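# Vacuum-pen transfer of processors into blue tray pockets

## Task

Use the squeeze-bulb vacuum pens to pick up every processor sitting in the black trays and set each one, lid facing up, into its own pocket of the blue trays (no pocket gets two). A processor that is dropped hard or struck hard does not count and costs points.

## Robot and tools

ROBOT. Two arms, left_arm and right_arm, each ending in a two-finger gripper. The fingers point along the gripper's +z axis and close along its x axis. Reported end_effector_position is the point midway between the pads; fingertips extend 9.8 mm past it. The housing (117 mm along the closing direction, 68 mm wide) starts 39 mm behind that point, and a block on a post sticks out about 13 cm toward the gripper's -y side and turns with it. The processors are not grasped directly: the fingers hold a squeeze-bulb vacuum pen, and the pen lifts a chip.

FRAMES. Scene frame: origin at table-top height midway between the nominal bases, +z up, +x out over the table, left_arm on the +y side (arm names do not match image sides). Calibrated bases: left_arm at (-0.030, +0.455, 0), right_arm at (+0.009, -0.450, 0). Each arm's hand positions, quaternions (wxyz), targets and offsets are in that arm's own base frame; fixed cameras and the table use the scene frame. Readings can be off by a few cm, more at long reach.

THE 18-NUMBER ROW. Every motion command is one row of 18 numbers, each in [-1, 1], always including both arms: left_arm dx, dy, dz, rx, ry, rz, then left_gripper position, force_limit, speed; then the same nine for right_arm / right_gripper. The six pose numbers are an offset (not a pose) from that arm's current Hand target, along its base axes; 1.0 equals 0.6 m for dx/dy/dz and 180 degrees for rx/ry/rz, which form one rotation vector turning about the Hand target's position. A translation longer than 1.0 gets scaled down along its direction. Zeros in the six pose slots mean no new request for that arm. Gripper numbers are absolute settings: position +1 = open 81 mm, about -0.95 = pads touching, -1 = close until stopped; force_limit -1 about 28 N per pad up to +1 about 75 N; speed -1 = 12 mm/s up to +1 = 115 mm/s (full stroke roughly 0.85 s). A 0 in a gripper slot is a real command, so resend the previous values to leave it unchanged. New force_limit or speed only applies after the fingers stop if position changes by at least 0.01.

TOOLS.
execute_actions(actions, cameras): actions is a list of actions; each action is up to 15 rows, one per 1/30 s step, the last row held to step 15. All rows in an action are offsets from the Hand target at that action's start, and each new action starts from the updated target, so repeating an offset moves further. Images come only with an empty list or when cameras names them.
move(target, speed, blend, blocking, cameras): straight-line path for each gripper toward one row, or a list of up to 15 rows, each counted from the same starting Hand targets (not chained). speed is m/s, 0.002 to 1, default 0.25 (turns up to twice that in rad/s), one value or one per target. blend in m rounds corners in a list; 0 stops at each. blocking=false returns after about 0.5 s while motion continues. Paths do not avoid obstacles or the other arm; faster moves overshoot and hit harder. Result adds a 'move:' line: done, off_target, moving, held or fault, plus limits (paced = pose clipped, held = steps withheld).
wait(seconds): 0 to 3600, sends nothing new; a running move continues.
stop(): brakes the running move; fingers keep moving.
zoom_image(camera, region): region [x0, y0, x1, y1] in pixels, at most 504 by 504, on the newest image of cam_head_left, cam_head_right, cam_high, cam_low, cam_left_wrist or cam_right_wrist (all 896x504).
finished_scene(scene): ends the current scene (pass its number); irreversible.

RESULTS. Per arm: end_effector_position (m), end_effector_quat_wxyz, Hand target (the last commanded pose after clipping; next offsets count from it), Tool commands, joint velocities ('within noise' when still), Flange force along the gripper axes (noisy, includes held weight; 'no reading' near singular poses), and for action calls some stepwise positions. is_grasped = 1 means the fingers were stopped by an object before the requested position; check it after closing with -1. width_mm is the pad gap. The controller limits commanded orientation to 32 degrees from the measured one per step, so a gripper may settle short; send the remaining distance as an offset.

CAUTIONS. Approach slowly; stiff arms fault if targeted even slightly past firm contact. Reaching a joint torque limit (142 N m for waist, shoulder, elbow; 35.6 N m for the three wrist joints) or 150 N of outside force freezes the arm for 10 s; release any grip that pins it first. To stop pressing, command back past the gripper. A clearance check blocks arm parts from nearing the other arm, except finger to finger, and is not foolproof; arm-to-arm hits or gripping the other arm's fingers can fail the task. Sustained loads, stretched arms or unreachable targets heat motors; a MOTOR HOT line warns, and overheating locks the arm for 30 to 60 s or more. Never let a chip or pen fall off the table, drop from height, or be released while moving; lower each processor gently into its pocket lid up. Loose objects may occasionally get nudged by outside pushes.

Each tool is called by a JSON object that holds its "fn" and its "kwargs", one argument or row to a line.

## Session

{"fn": "execute_actions", "kwargs": {
  "actions": []
}}

Scene clock: 0.00 s.
left_arm: end_effector_position=(+0.8367, +0.1294, +0.3888) width_mm=80.9 is_grasped=0 end_effector_quat_wxyz=(+0.504, -0.058, +0.704, -0.497) | right_arm: end_effector_position=(+0.2220, -0.2972, +0.1551) width_mm=81.1 is_grasped=0 end_effector_quat_wxyz=(+0.097, +0.464, +0.835, -0.279)
Joint positions: left_arm=[0.428 0.678 0.13 1.817 -1.195 0.266] | right_arm=[-0.138 -0.332 -0.941 0.687 -1.097 0.33]
Joint velocities: within noise
Flange force (N): no reading
Hand target: left_arm +0.8367, +0.1294, +0.3888; +0.504, -0.058, +0.704, -0.497 | right_arm +0.2220, -0.2972, +0.1551; +0.097, +0.464, +0.835, -0.279
Tool commands: left_gripper/position=+0.996 left_gripper/force_limit=+1.0 left_gripper/speed=+1.0 right_gripper/position=+1.0 right_gripper/force_limit=+1.0 right_gripper/speed=+1.0
camera_calibration:
cam_left_wrist: T_world_to_cam=[[-0.49384, -0.58095, -0.64701, 0.73375], [-0.21795, 0.80302, -0.55468, 0.31537], [0.84179, -0.13291, -0.52318, -0.38515]] pos_world=[0.75531, 0.12184, 0.44817]
cam_right_wrist: T_world_to_cam=[[-0.541, 0.71521, -0.44249, 0.40461], [0.68072, 0.68136, 0.26902, 0.02751], [0.4939, -0.15567, -0.85547, 0.07735]] pos_world=[0.16196, -0.29608, 0.23781]

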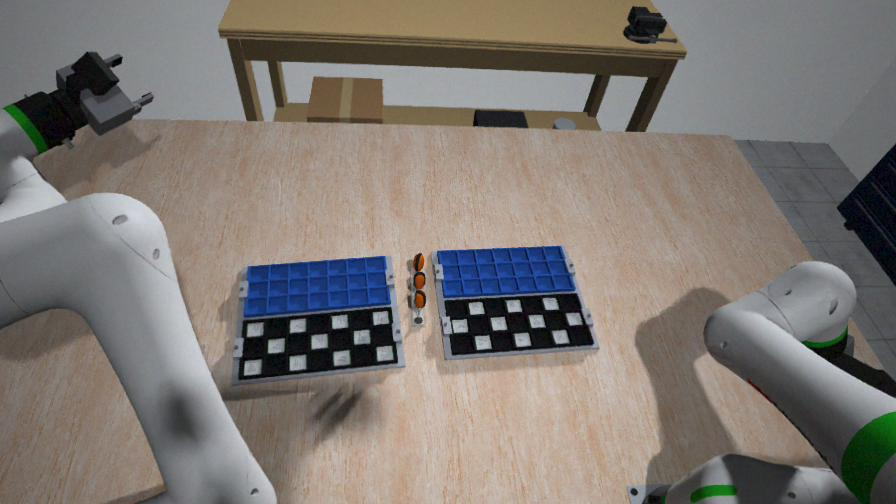

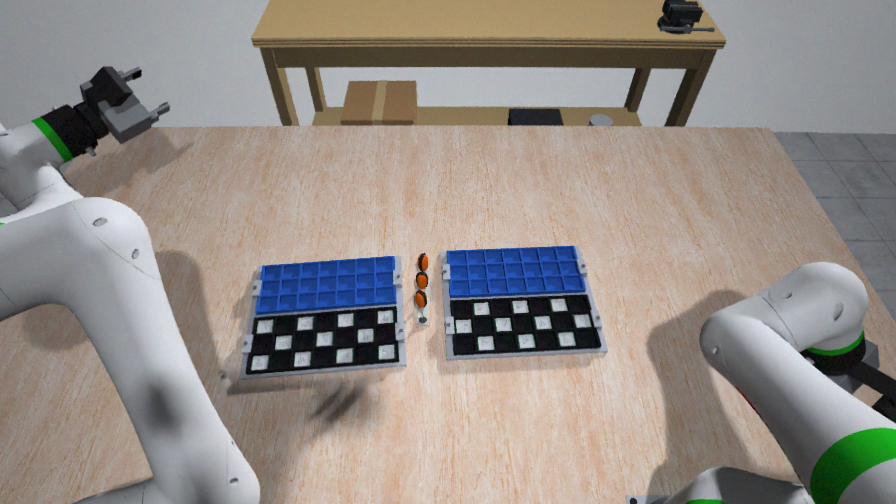

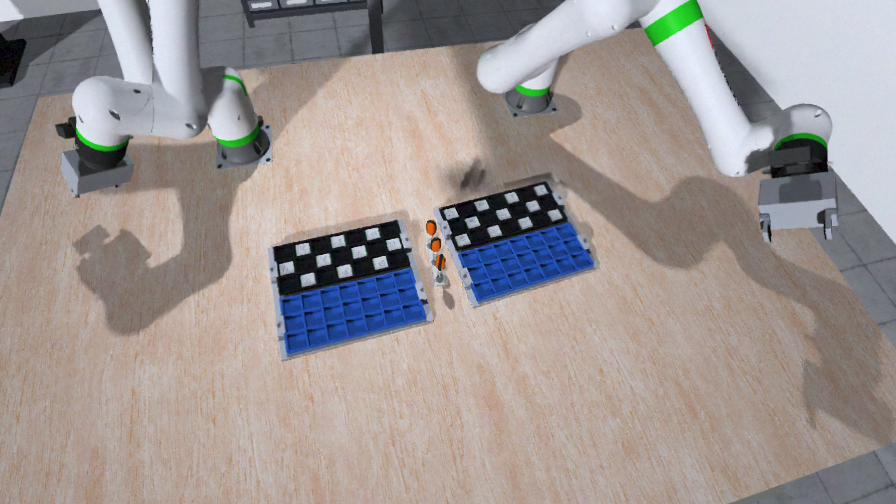

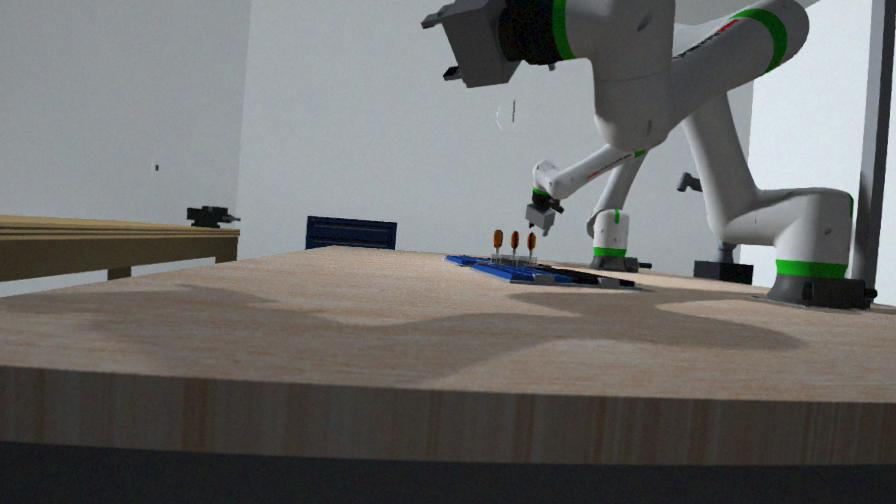

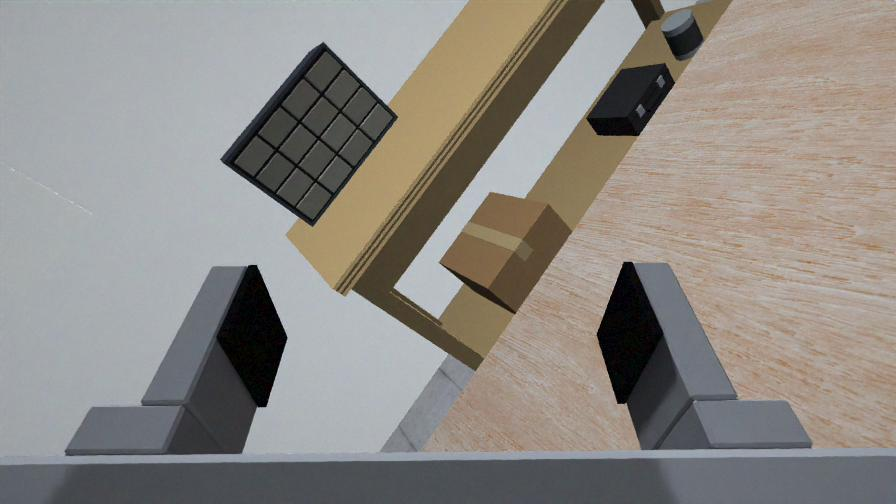

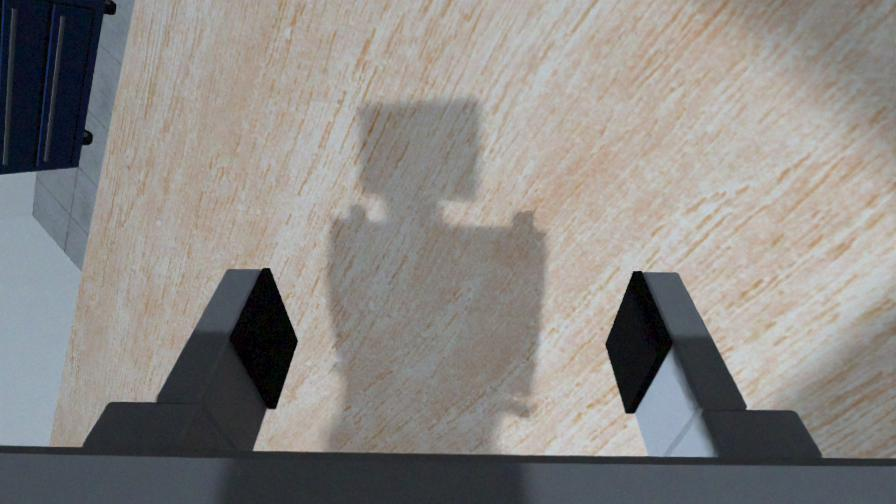

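{"fn": "move", "kwargs": {
  "target": [
    [-0.25,-0.15,0.05,0.5554,0.0038,-0.4228,1,1,1,0.2133,0.0785,0.4083,0.1741,-0.0843,-0.1717,1,1,1],
    [-0.794,-0.599,0.018,0.5554,0.0038,-0.4228,1,1,1,0.13,0.8285,0.4083,0.1741,-0.0843,-0.1717,1,1,1]
  ],
  "speed": 0.35,
  "blend": [0.02,0],
  "cameras": ["cam_left_wrist","cam_right_wrist","cam_high"]
}}

Scene clock: 28.07 s.
left_arm: end_effector_position=(+0.3603, -0.2300, +0.3995) width_mm=81.0 is_grasped=0 end_effector_quat_wxyz=(+0.000, +0.707, +0.707, +0.000) | right_arm: end_effector_position=(+0.3000, +0.1999, +0.4001) width_mm=81.1 is_grasped=0 end_effector_quat_wxyz=(+0.000, +0.707, +0.707, +0.000)
Joint positions: left_arm=[-0.259 -0.03 0.192 0 -1.792 0.259] | right_arm=[0.957 -0.2 0.041 0.001 -1.812 -0.957]
Flange force (N): left_arm=[0.1 -6.0 1.6] | right_arm=[-2.6 -1.8 1.8]
Hand target: left_arm +0.3603, -0.2300, +0.3996; +0.000, +0.707, +0.707, +0.000 | right_arm +0.3000, +0.1999, +0.4001; +0.000, +0.707, +0.707, +0.000
Off the commanded pose: left_arm 0.000 m, 0 deg | right_arm 0.000 m, 0 deg.
elbow stopped short (left arm): the move would have taken joint 3 (elbow) straighter than the controller allows.
move: done
cam_left_wrist: T_world_to_cam=[[-0.00634, 0.99995, 0.00761, 0.22306], [0.73011, -0.00057, 0.68333, -0.51494], [0.6833, 0.00989, -0.73007, 0.14636]] pos_world=[0.27737, -0.22479, 0.45703]
cam_right_wrist: T_world_to_cam=[[0.0137, 0.99971, -0.01969, -0.19276], [0.74492, 0.00293, 0.66715, -0.47311], [0.66702, -0.02381, -0.74466, 0.20322]] pos_world=[0.21951, 0.19893, 0.46317]
Images, in order (width x height): cam_high 896x504, cam_left_wrist 896x504, cam_right_wrist 896x504.

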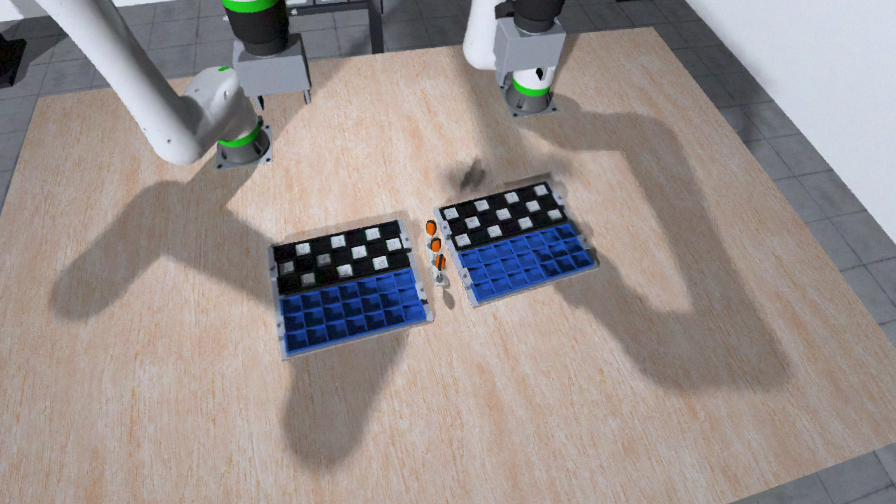

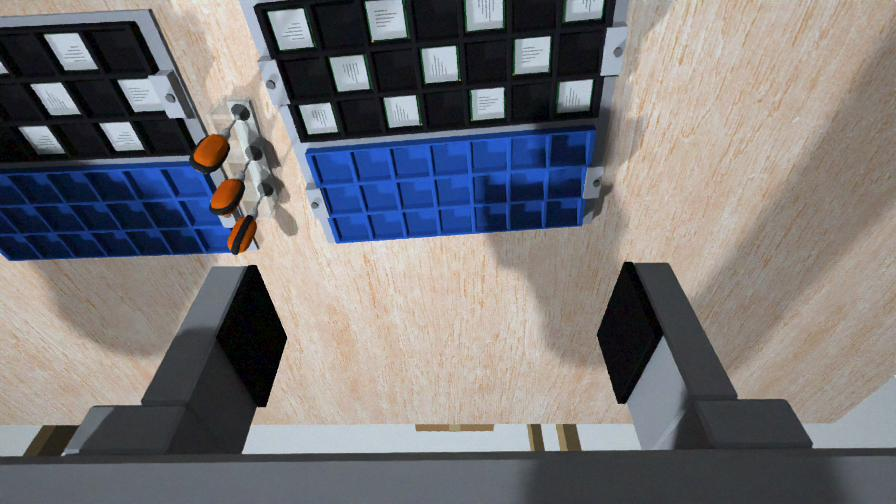

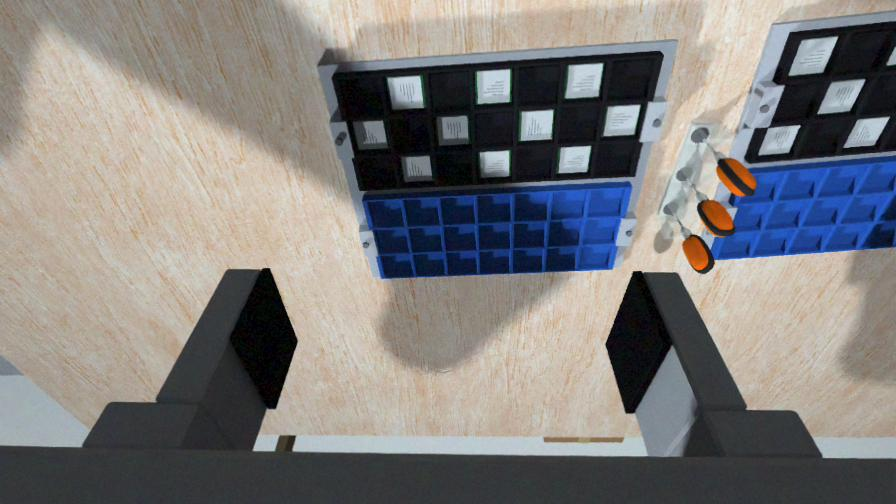

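{"fn": "zoom_image", "kwargs": {
  "camera": "cam_left_wrist",
  "region": [240, 0, 640, 250]
}}

{"fn": "zoom_image", "kwargs": {
  "camera": "cam_right_wrist",
  "region": [310, 30, 690, 290]
}}

{"fn": "zoom_image", "kwargs": {
  "camera": "cam_left_wrist",
  "region": [170, 80, 300, 260]
}}

{"fn": "zoom_image", "kwargs": {
  "camera": "cam_right_wrist",
  "region": [650, 100, 780, 280]
}}

Scaled by 1.260 from the camera's image (finer frame: 1280x720).

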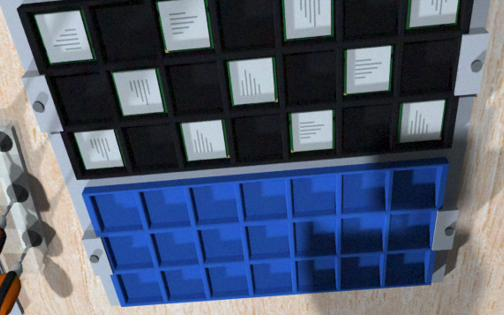

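Scaled by 1.326 from the camera's image (finer frame: 1280x720).

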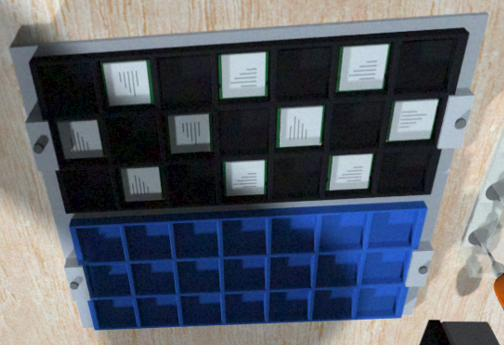

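Scaled by 2.800 from the camera's image (finer frame: 1280x720).

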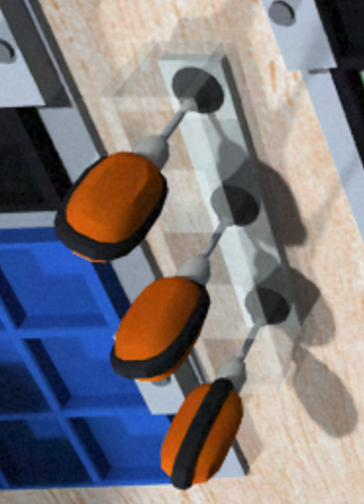

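Scaled by 2.800 from the camera's image (finer frame: 1280x720).

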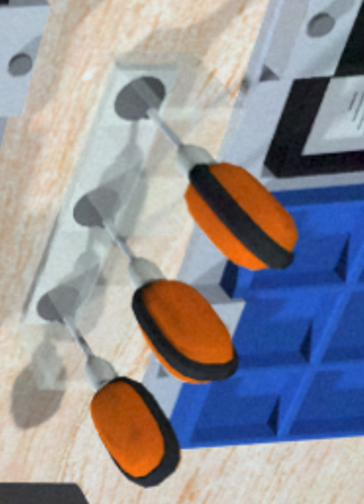

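{"fn": "move", "kwargs": {
  "target": [
    [0.3978,-0.3692,-0.25,0,0,-0.1944,1,1,1,0,0,0,0,0,0,1,1,1],
    [0.3978,-0.3692,-0.4,0,0,-0.1944,1,1,1,0,0,0,0,0,0,1,1,1]
  ],
  "speed": [0.3,0.15],
  "blend": [0.02,0],
  "cameras": ["cam_left_wrist","cam_low","cam_high"]
}}

{"fn": "zoom_image", "kwargs": {
  "camera": "cam_low",
  "region": [470, 190, 560, 280]
}}

Scene clock: 103.30 s.
left_arm: end_effector_position=(+0.5990, -0.4516, +0.1596) width_mm=81.0 is_grasped=0 end_effector_quat_wxyz=(+0.000, +0.887, +0.462, +0.000) | right_arm: end_effector_position=(+0.3000, +0.1999, +0.4001) width_mm=81.1 is_grasped=0 end_effector_quat_wxyz=(+0.000, +0.707, +0.707, +0.000)
Joint positions: left_arm=[-0.472 0.853 0.841 0 -1.559 -0.139] | right_arm=[0.957 -0.2 0.041 0.001 -1.812 -0.957]
Flange force (N): left_arm=[-1.7 -22.4 1.3] | right_arm=[-0.9 -1.2 0.8]
Hand target: left_arm +0.5990, -0.4515, +0.1596; +0.000, +0.887, +0.462, +0.000 | right_arm +0.3000, +0.1999, +0.4001; +0.000, +0.707, +0.707, +0.000
Off the commanded pose: left_arm 0.000 m, 0 deg | right_arm 0.000 m, 0 deg.
move: done
cam_left_wrist: T_world_to_cam=[[0.56829, 0.82279, 0.00764, 0.02379], [0.59769, -0.41916, 0.68343, -0.63507], [0.56552, -0.38382, -0.72998, -0.29688]] pos_world=[0.53394, -0.39972, 0.21713]
Images, in order (width x height): cam_high 896x504, cam_low 896x504, cam_left_wrist 896x504.

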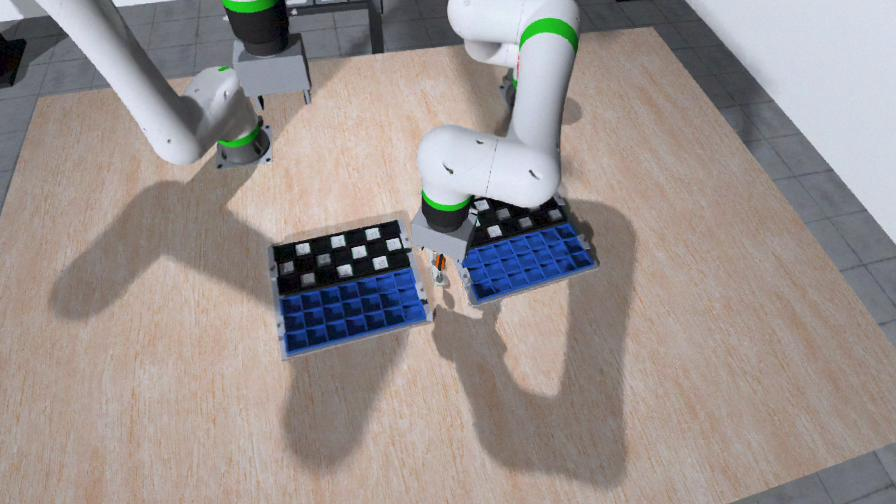

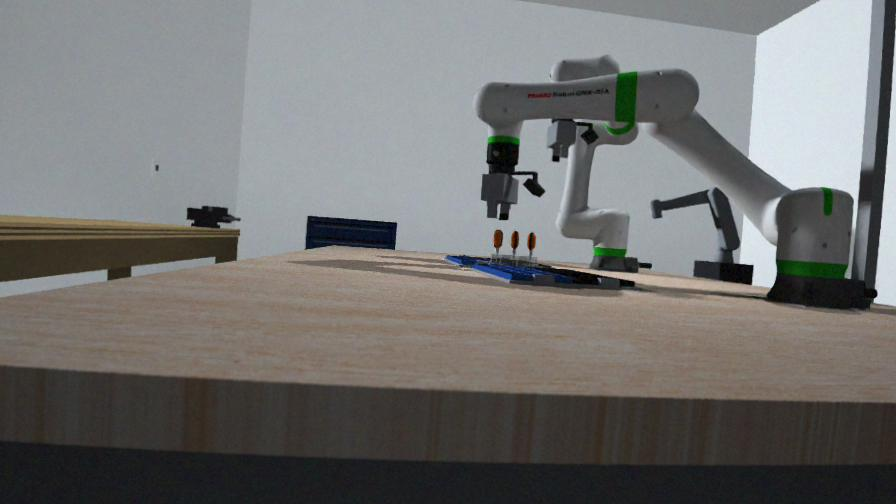

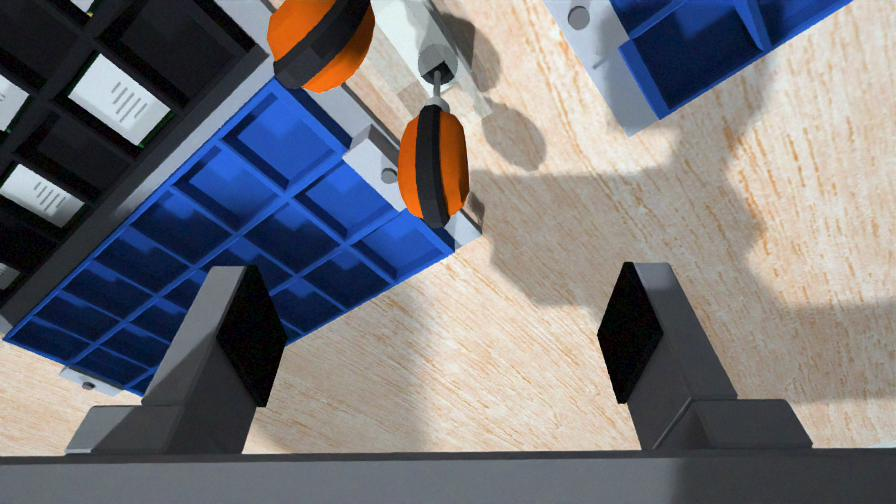

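Scaled by 5.600 from the camera's image (finer frame: 1280x720).

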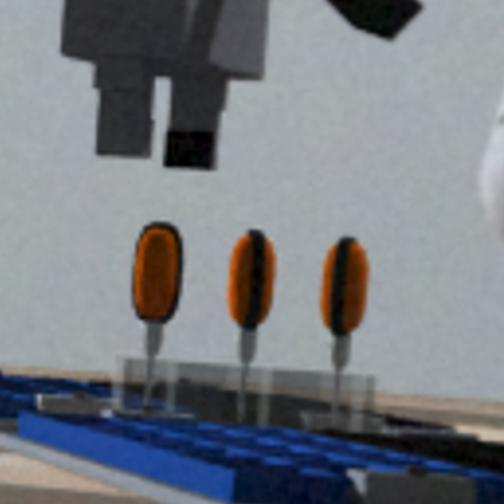

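{"fn": "move", "kwargs": {
  "target": [
    [-0.0047,-0.0028,0,0,0,0,1,1,1,0,0,0,0,0,0,1,1,1],
    [-0.0047,-0.0028,-0.1127,0,0,0,1,1,1,0,0,0,0,0,0,1,1,1],
    [-0.0047,-0.0028,-0.1127,0,0,0,-0.4685,-0.5,-0.3,0,0,0,0,0,0,1,1,1]
  ],
  "speed": [0.05,0.08,0.05],
  "cameras": ["cam_left_wrist","cam_low"]
}}

{"fn": "zoom_image", "kwargs": {
  "camera": "cam_low",
  "region": [470, 190, 560, 280]
}}

Scene clock: 115.53 s.
left_arm: end_effector_position=(+0.5962, -0.4532, +0.0920) width_mm=20.1 is_grasped=0 end_effector_quat_wxyz=(+0.000, +0.887, +0.462, +0.000) | right_arm: end_effector_position=(+0.3000, +0.1999, +0.4001) width_mm=81.1 is_grasped=0 end_effector_quat_wxyz=(+0.000, +0.707, +0.707, +0.000)
Joint positions: left_arm=[-0.475 0.869 0.71 0 -1.412 -0.135] | right_arm=[0.957 -0.2 0.041 0.001 -1.812 -0.957]
Flange force (N): left_arm=[-1.4 -16.9 -2.7] | right_arm=[-1.2 -1.7 1.6]
Hand target: left_arm +0.5962, -0.4532, +0.0920; +0.000, +0.887, +0.462, +0.000 | right_arm +0.3000, +0.1999, +0.4001; +0.000, +0.707, +0.707, +0.000
Off the commanded pose: left_arm 0.000 m, 0 deg | right_arm 0.000 m, 0 deg.
move: done
cam_left_wrist: T_world_to_cam=[[0.56824, 0.82283, 0.00758, 0.02721], [0.59777, -0.41912, 0.68338, -0.58795], [0.56548, -0.38379, -0.73003, -0.34527]] pos_world=[0.53124, -0.40132, 0.14953]
Images, in order (width x height): cam_low 896x504, cam_left_wrist 896x504.

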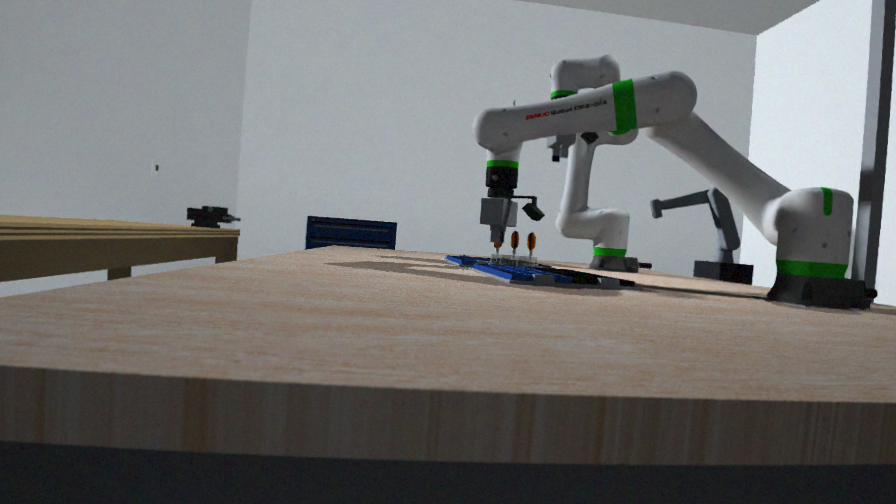

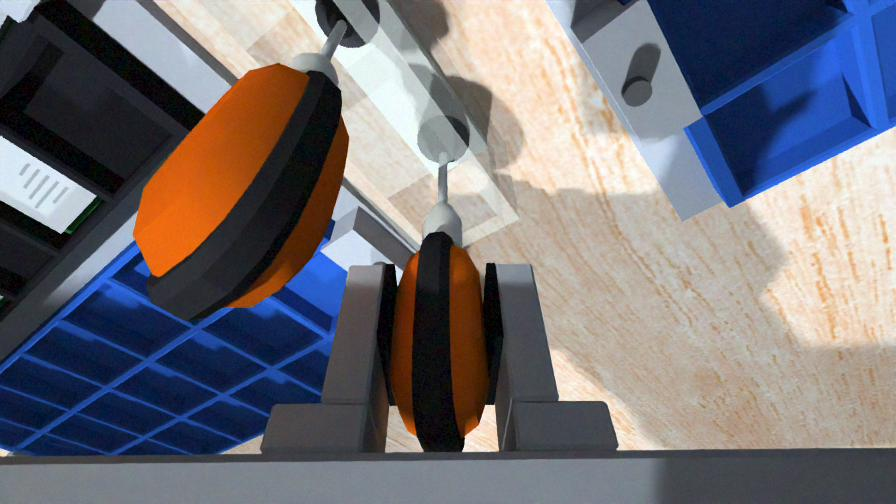

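Scaled by 5.600 from the camera's image (finer frame: 1280x720).

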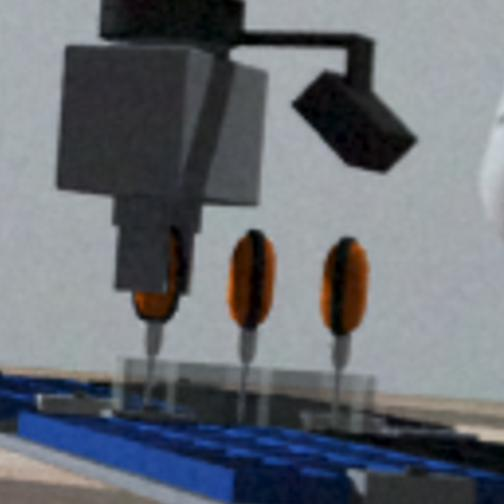

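{"fn": "move", "kwargs": {
  "target": [
    [0,0,0.13,0,0,0,-0.4685,-0.5,-0.3,0,0,0,0,0,0,1,1,1],
    [-0.2437,0.5553,0.18,0,0,0.225,-0.4685,-0.5,-0.3,0.2598,0.4568,-0.2,0,0,0.2722,1,1,1],
    [-0.2437,0.5553,0.18,0,0,0.225,-0.4685,-0.5,-0.3,0.2598,0.4568,-0.4,0,0,0.2722,1,1,1]
  ],
  "speed": [0.06,0.2,0.15],
  "blend": [0.01,0.01,0],
  "cameras": ["cam_left_wrist","cam_right_wrist","cam_low"]
}}

{"fn": "zoom_image", "kwargs": {
  "camera": "cam_low",
  "region": [480, 190, 570, 280]
}}

Scene clock: 133.33 s.
left_arm: end_effector_position=(+0.4500, -0.1200, +0.2000) width_mm=20.1 is_grasped=0 end_effector_quat_wxyz=(+0.000, +0.672, +0.740, +0.000) | right_arm: end_effector_position=(+0.4559, +0.4740, +0.1601) width_mm=81.1 is_grasped=0 end_effector_quat_wxyz=(+0.000, +0.350, +0.937, +0.000)
Joint positions: left_arm=[0.022 0.074 -0.171 0 -1.326 0.074] | right_arm=[1.004 0.572 0.385 0 -1.383 -0.148]
Flange force (N): left_arm=[-0.5 -7.3 -2.1] | right_arm=[0.2 -8.5 -0.8]
Hand target: left_arm +0.4500, -0.1200, +0.2000; +0.000, +0.672, +0.740, +0.000 | right_arm +0.4559, +0.4740, +0.1601; +0.000, +0.350, +0.937, +0.000
Off the commanded pose: left_arm 0.000 m, 0 deg | right_arm 0.000 m, 0 deg.
move: done
cam_left_wrist: T_world_to_cam=[[-0.10229, 0.99473, 0.00762, 0.15772], [0.72678, 0.0695, 0.68334, -0.43411], [0.67921, 0.07544, -0.73006, -0.05193]] pos_world=[0.3669, -0.1228, 0.25753]
cam_right_wrist: T_world_to_cam=[[-0.7455, 0.66622, -0.01972, 0.03055], [0.48647, 0.56411, 0.66717, -0.57817], [0.45561, 0.48778, -0.74464, -0.21913]] pos_world=[0.40388, 0.41269, 0.22317]
Images, in order (width x height): cam_low 896x504, cam_left_wrist 896x504, cam_right_wrist 896x504.

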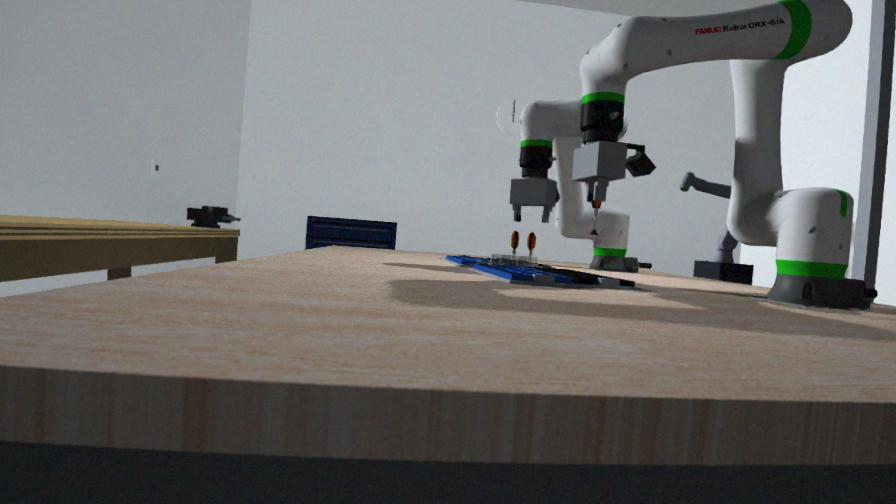

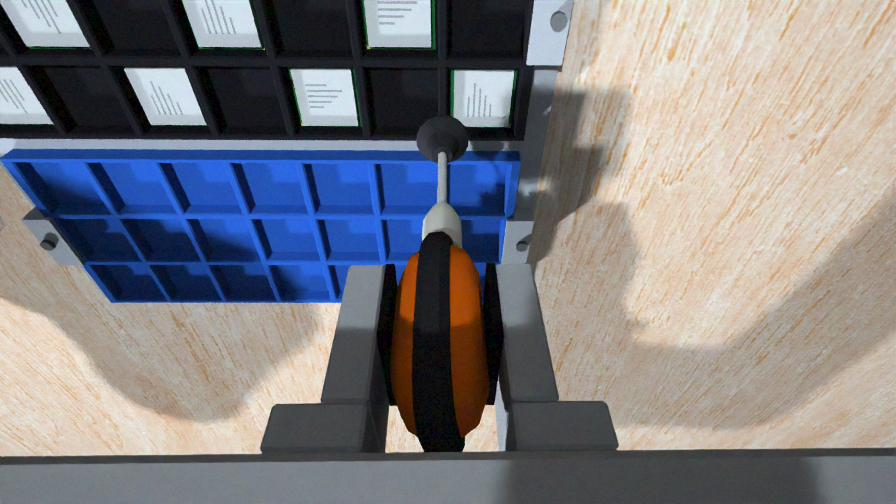

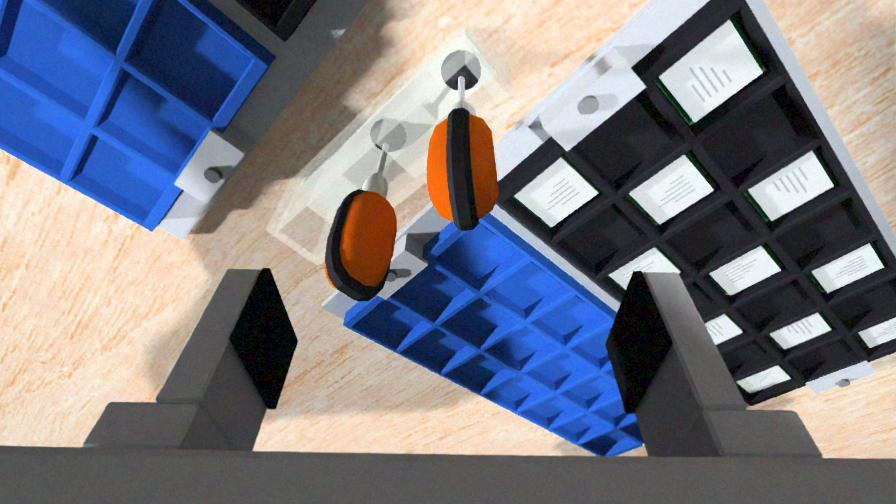

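Scaled by 5.600 from the camera's image (finer frame: 1280x720).

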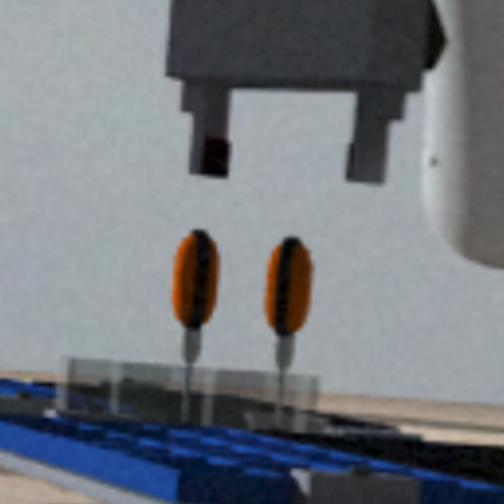

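{"fn": "move", "kwargs": {
  "target": [
    [0,0,0,0,0,0,-0.4685,-0.5,-0.3,-0.0072,-0.0003,0,0,0,0,1,1,1],
    [0,0,0,0,0,0,-0.4685,-0.5,-0.3,-0.0072,-0.0003,-0.0583,0,0,0,1,1,1]
  ],
  "speed": [0.05,0.08],
  "cameras": ["cam_right_wrist","cam_low","cam_high"]
}}

{"fn": "zoom_image", "kwargs": {
  "camera": "cam_low",
  "region": [480, 190, 570, 280]
}}

{"fn": "zoom_image", "kwargs": {
  "camera": "cam_high",
  "region": [390, 180, 490, 280]
}}

Scene clock: 163.17 s.
left_arm: end_effector_position=(+0.4500, -0.1200, +0.2000) width_mm=20.1 is_grasped=0 end_effector_quat_wxyz=(+0.000, +0.672, +0.740, +0.000) | right_arm: end_effector_position=(+0.4516, +0.4738, +0.1251) width_mm=81.1 is_grasped=0 end_effector_quat_wxyz=(+0.000, +0.350, +0.937, +0.000)
Joint positions: left_arm=[0.022 0.074 -0.171 0 -1.326 0.074] | right_arm=[1.01 0.584 0.32 0 -1.306 -0.154]
Flange force (N): left_arm=[-0.1 -7.3 -1.5] | right_arm=[-0.1 -6.5 -1.5]
Hand target: left_arm +0.4500, -0.1200, +0.2000; +0.000, +0.672, +0.740, +0.000 | right_arm +0.4515, +0.4738, +0.1251; +0.000, +0.350, +0.937, +0.000
Off the commanded pose: left_arm 0.000 m, 0 deg | right_arm 0.000 m, 0 deg.
move: done
cam_right_wrist: T_world_to_cam=[[-0.74546, 0.66625, -0.01987, 0.02679], [0.48643, 0.56416, 0.66717, -0.55262], [0.45571, 0.48768, -0.74464, -0.24314]] pos_world=[0.39958, 0.41249, 0.18817]
Images, in order (width x height): cam_high 896x504, cam_low 896x504, cam_right_wrist 896x504.

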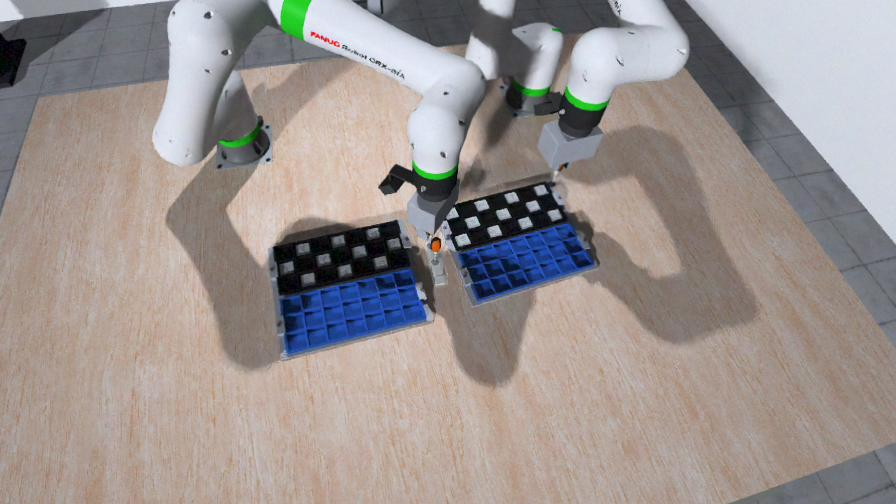

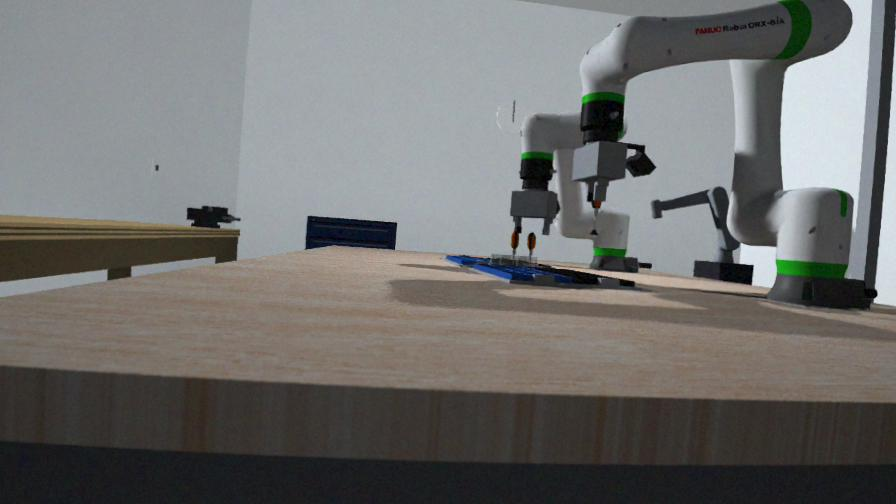

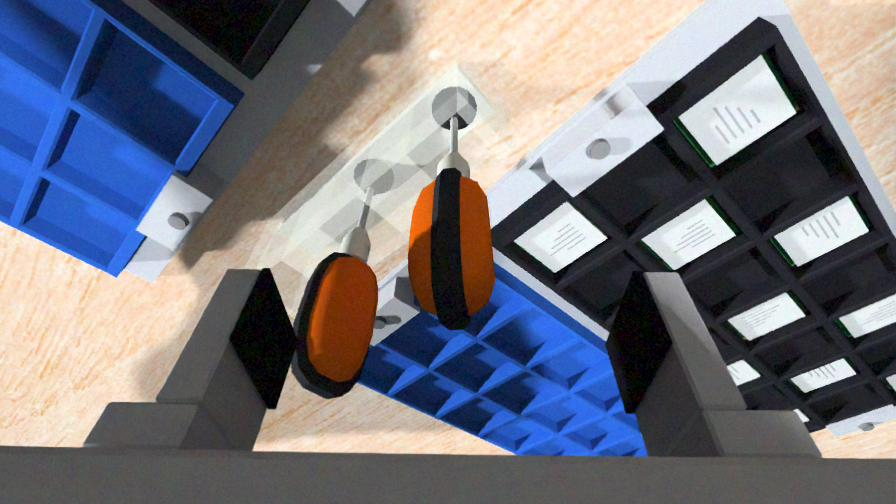

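Scaled by 5.600 from the camera's image (finer frame: 1280x720).

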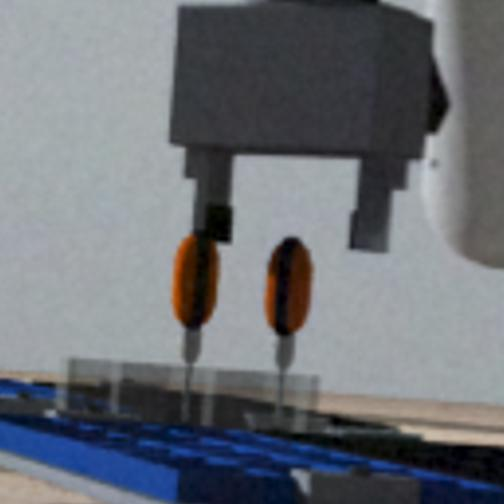

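Scaled by 5.040 from the camera's image (finer frame: 1280x720).

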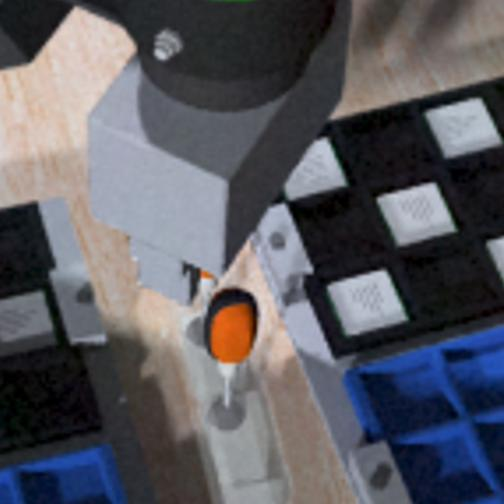

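{"fn": "move", "kwargs": {
  "target": [
    [0,0,0,0,0,0,-0.4685,-0.5,-0.3,0.0006,0.0008,-0.0543,0,0,0,1,1,1],
    [0,0,0,0,0,0,-0.4685,-0.5,-0.3,0.0006,0.0008,-0.0543,0,0,0,-0.4685,-0.5,-0.3]
  ],
  "speed": [0.05,0.05],
  "cameras": ["cam_right_wrist","cam_low"]
}}

{"fn": "zoom_image", "kwargs": {
  "camera": "cam_low",
  "region": [480, 190, 570, 280]
}}

Scene clock: 175.60 s.
left_arm: end_effector_position=(+0.4500, -0.1200, +0.2000) width_mm=20.1 is_grasped=0 end_effector_quat_wxyz=(+0.000, +0.672, +0.740, +0.000) | right_arm: end_effector_position=(+0.4519, +0.4743, +0.0925) width_mm=20.1 is_grasped=0 end_effector_quat_wxyz=(+0.000, +0.350, +0.937, +0.000)
Joint positions: left_arm=[0.022 0.074 -0.171 0 -1.326 0.074] | right_arm=[1.009 0.61 0.281 0 -1.241 -0.154]
Flange force (N): left_arm=[0.6 -8.2 -1.5] | right_arm=[-0.1 -7.5 -1.9]
Hand target: left_arm +0.4500, -0.1200, +0.2000; +0.000, +0.672, +0.740, +0.000 | right_arm +0.4519, +0.4743, +0.0925; +0.000, +0.350, +0.937, +0.000
Off the commanded pose: left_arm 0.000 m, 0 deg | right_arm 0.000 m, 0 deg.
move: done
cam_right_wrist: T_world_to_cam=[[-0.74547, 0.66625, -0.01977, 0.02602], [0.4865, 0.56414, 0.66713, -0.53131], [0.45563, 0.4877, -0.74468, -0.26777]] pos_world=[0.39988, 0.41299, 0.15557]
Images, in order (width x height): cam_low 896x504, cam_right_wrist 896x504.

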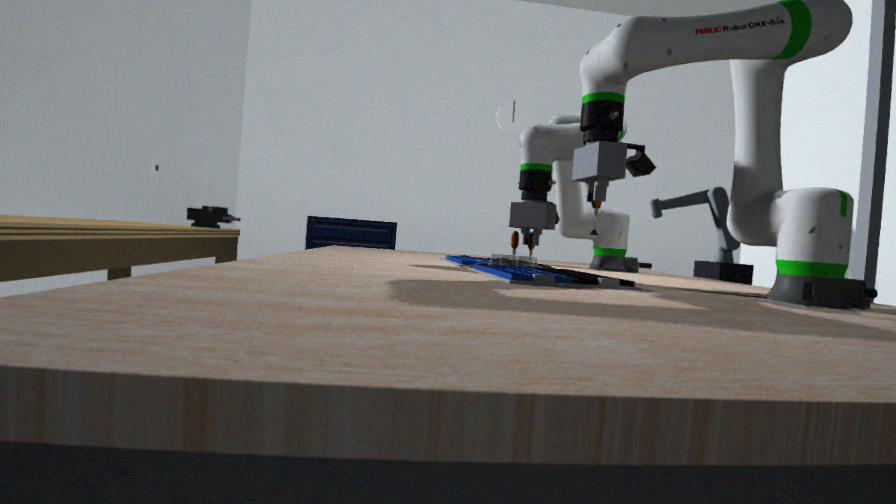

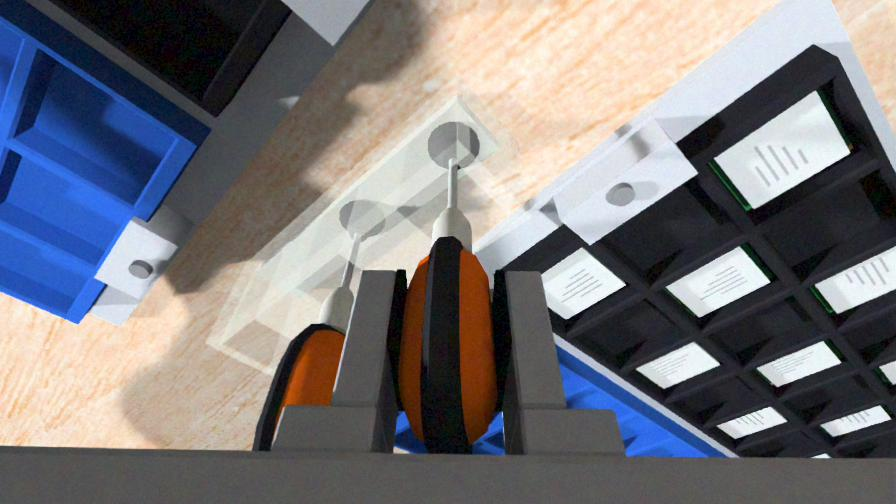

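Scaled by 5.600 from the camera's image (finer frame: 1280x720).

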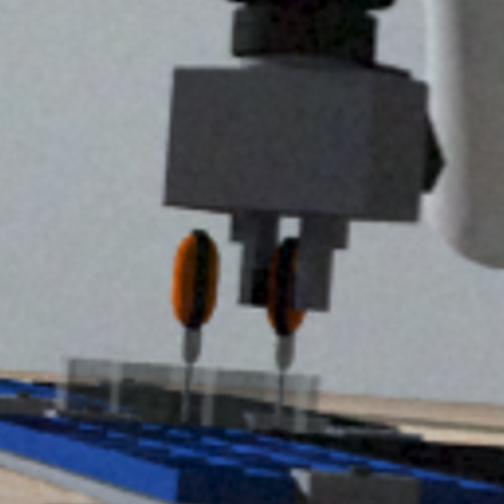

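{"fn": "move", "kwargs": {
  "target": [
    [0,0,0,0,0,0,-0.4685,-0.5,-0.3,0,0,0.1292,0,0,0,-0.4685,-0.5,-0.3],
    [0.086,-0.4085,-0.0833,0,0,0,-0.4685,-0.5,-0.3,0.0667,-0.53,0.0958,0,0,-0.2537,-0.4685,-0.5,-0.3],
    [0.086,-0.4085,-0.1533,0,0,0,-0.8,-0.5,-0.3,0.0667,-0.53,0.0258,0,0,-0.2537,-0.8,-0.5,-0.3]
  ],
  "speed": [0.06,0.2,0.06],
  "blend": [0.01,0.005,0],
  "cameras": ["cam_left_wrist","cam_right_wrist"]
}}

{"fn": "zoom_image", "kwargs": {
  "camera": "cam_left_wrist",
  "region": [340, 40, 540, 240]
}}

{"fn": "zoom_image", "kwargs": {
  "camera": "cam_right_wrist",
  "region": [340, 40, 540, 240]
}}

Scene clock: 204.93 s.
left_arm: end_effector_position=(+0.5016, -0.3651, +0.1080) width_mm=9.5 is_grasped=1 end_effector_quat_wxyz=(+0.000, +0.672, +0.740, +0.000) | right_arm: end_effector_position=(+0.4919, +0.1563, +0.1080) width_mm=9.6 is_grasped=1 end_effector_quat_wxyz=(+0.000, +0.686, +0.728, +0.000)
Joint positions: left_arm=[-0.418 0.514 0.172 0 -1.229 0.514] | right_arm=[0.563 0.271 -0.167 0.001 -1.132 -0.504]
Flange force (N): left_arm=[4.6 -8.0 -3.5] | right_arm=[-1.4 -4.1 -1.6]
Hand target: left_arm +0.5016, -0.3651, +0.1080; +0.000, +0.672, +0.740, +0.000 | right_arm +0.4919, +0.1563, +0.1080; +0.000, +0.686, +0.728, +0.000
Off the commanded pose: left_arm 0.000 m, 0 deg | right_arm 0.000 m, 0 deg.
move: done
cam_left_wrist: T_world_to_cam=[[-0.10229, 0.99473, 0.00762, 0.40751], [0.72678, 0.0695, 0.68334, -0.39171], [0.67921, 0.07544, -0.73006, -0.13565]] pos_world=[0.41851, -0.3679, 0.16553]
cam_right_wrist: T_world_to_cam=[[-0.04443, 0.99882, -0.01984, -0.1288], [0.7435, 0.04633, 0.66713, -0.42723], [0.66726, 0.01489, -0.74468, -0.14958]] pos_world=[0.41173, 0.15067, 0.17107]

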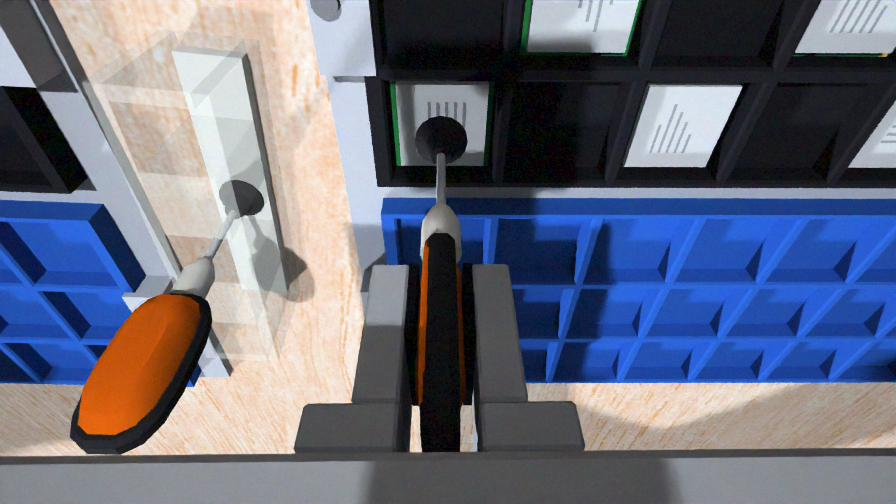

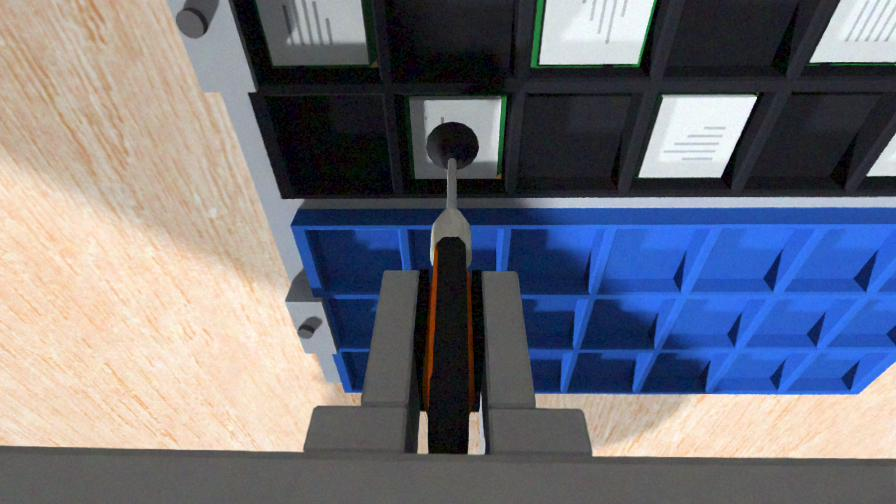

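Scaled by 2.520 from the camera's image (finer frame: 1280x720).

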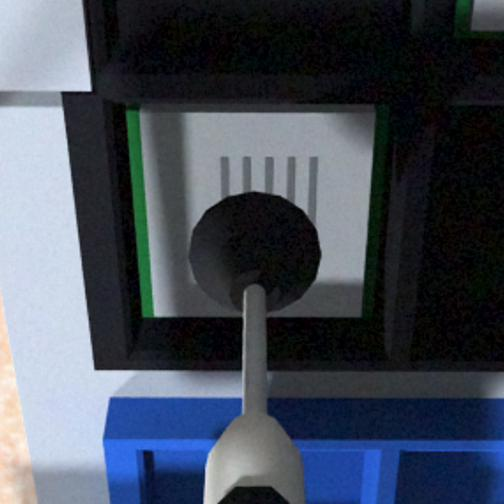

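Scaled by 2.520 from the camera's image (finer frame: 1280x720).

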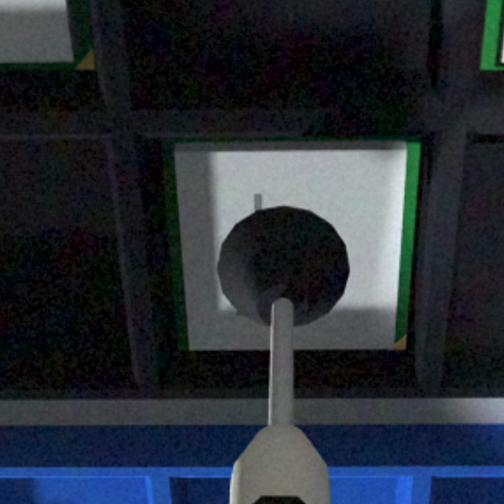

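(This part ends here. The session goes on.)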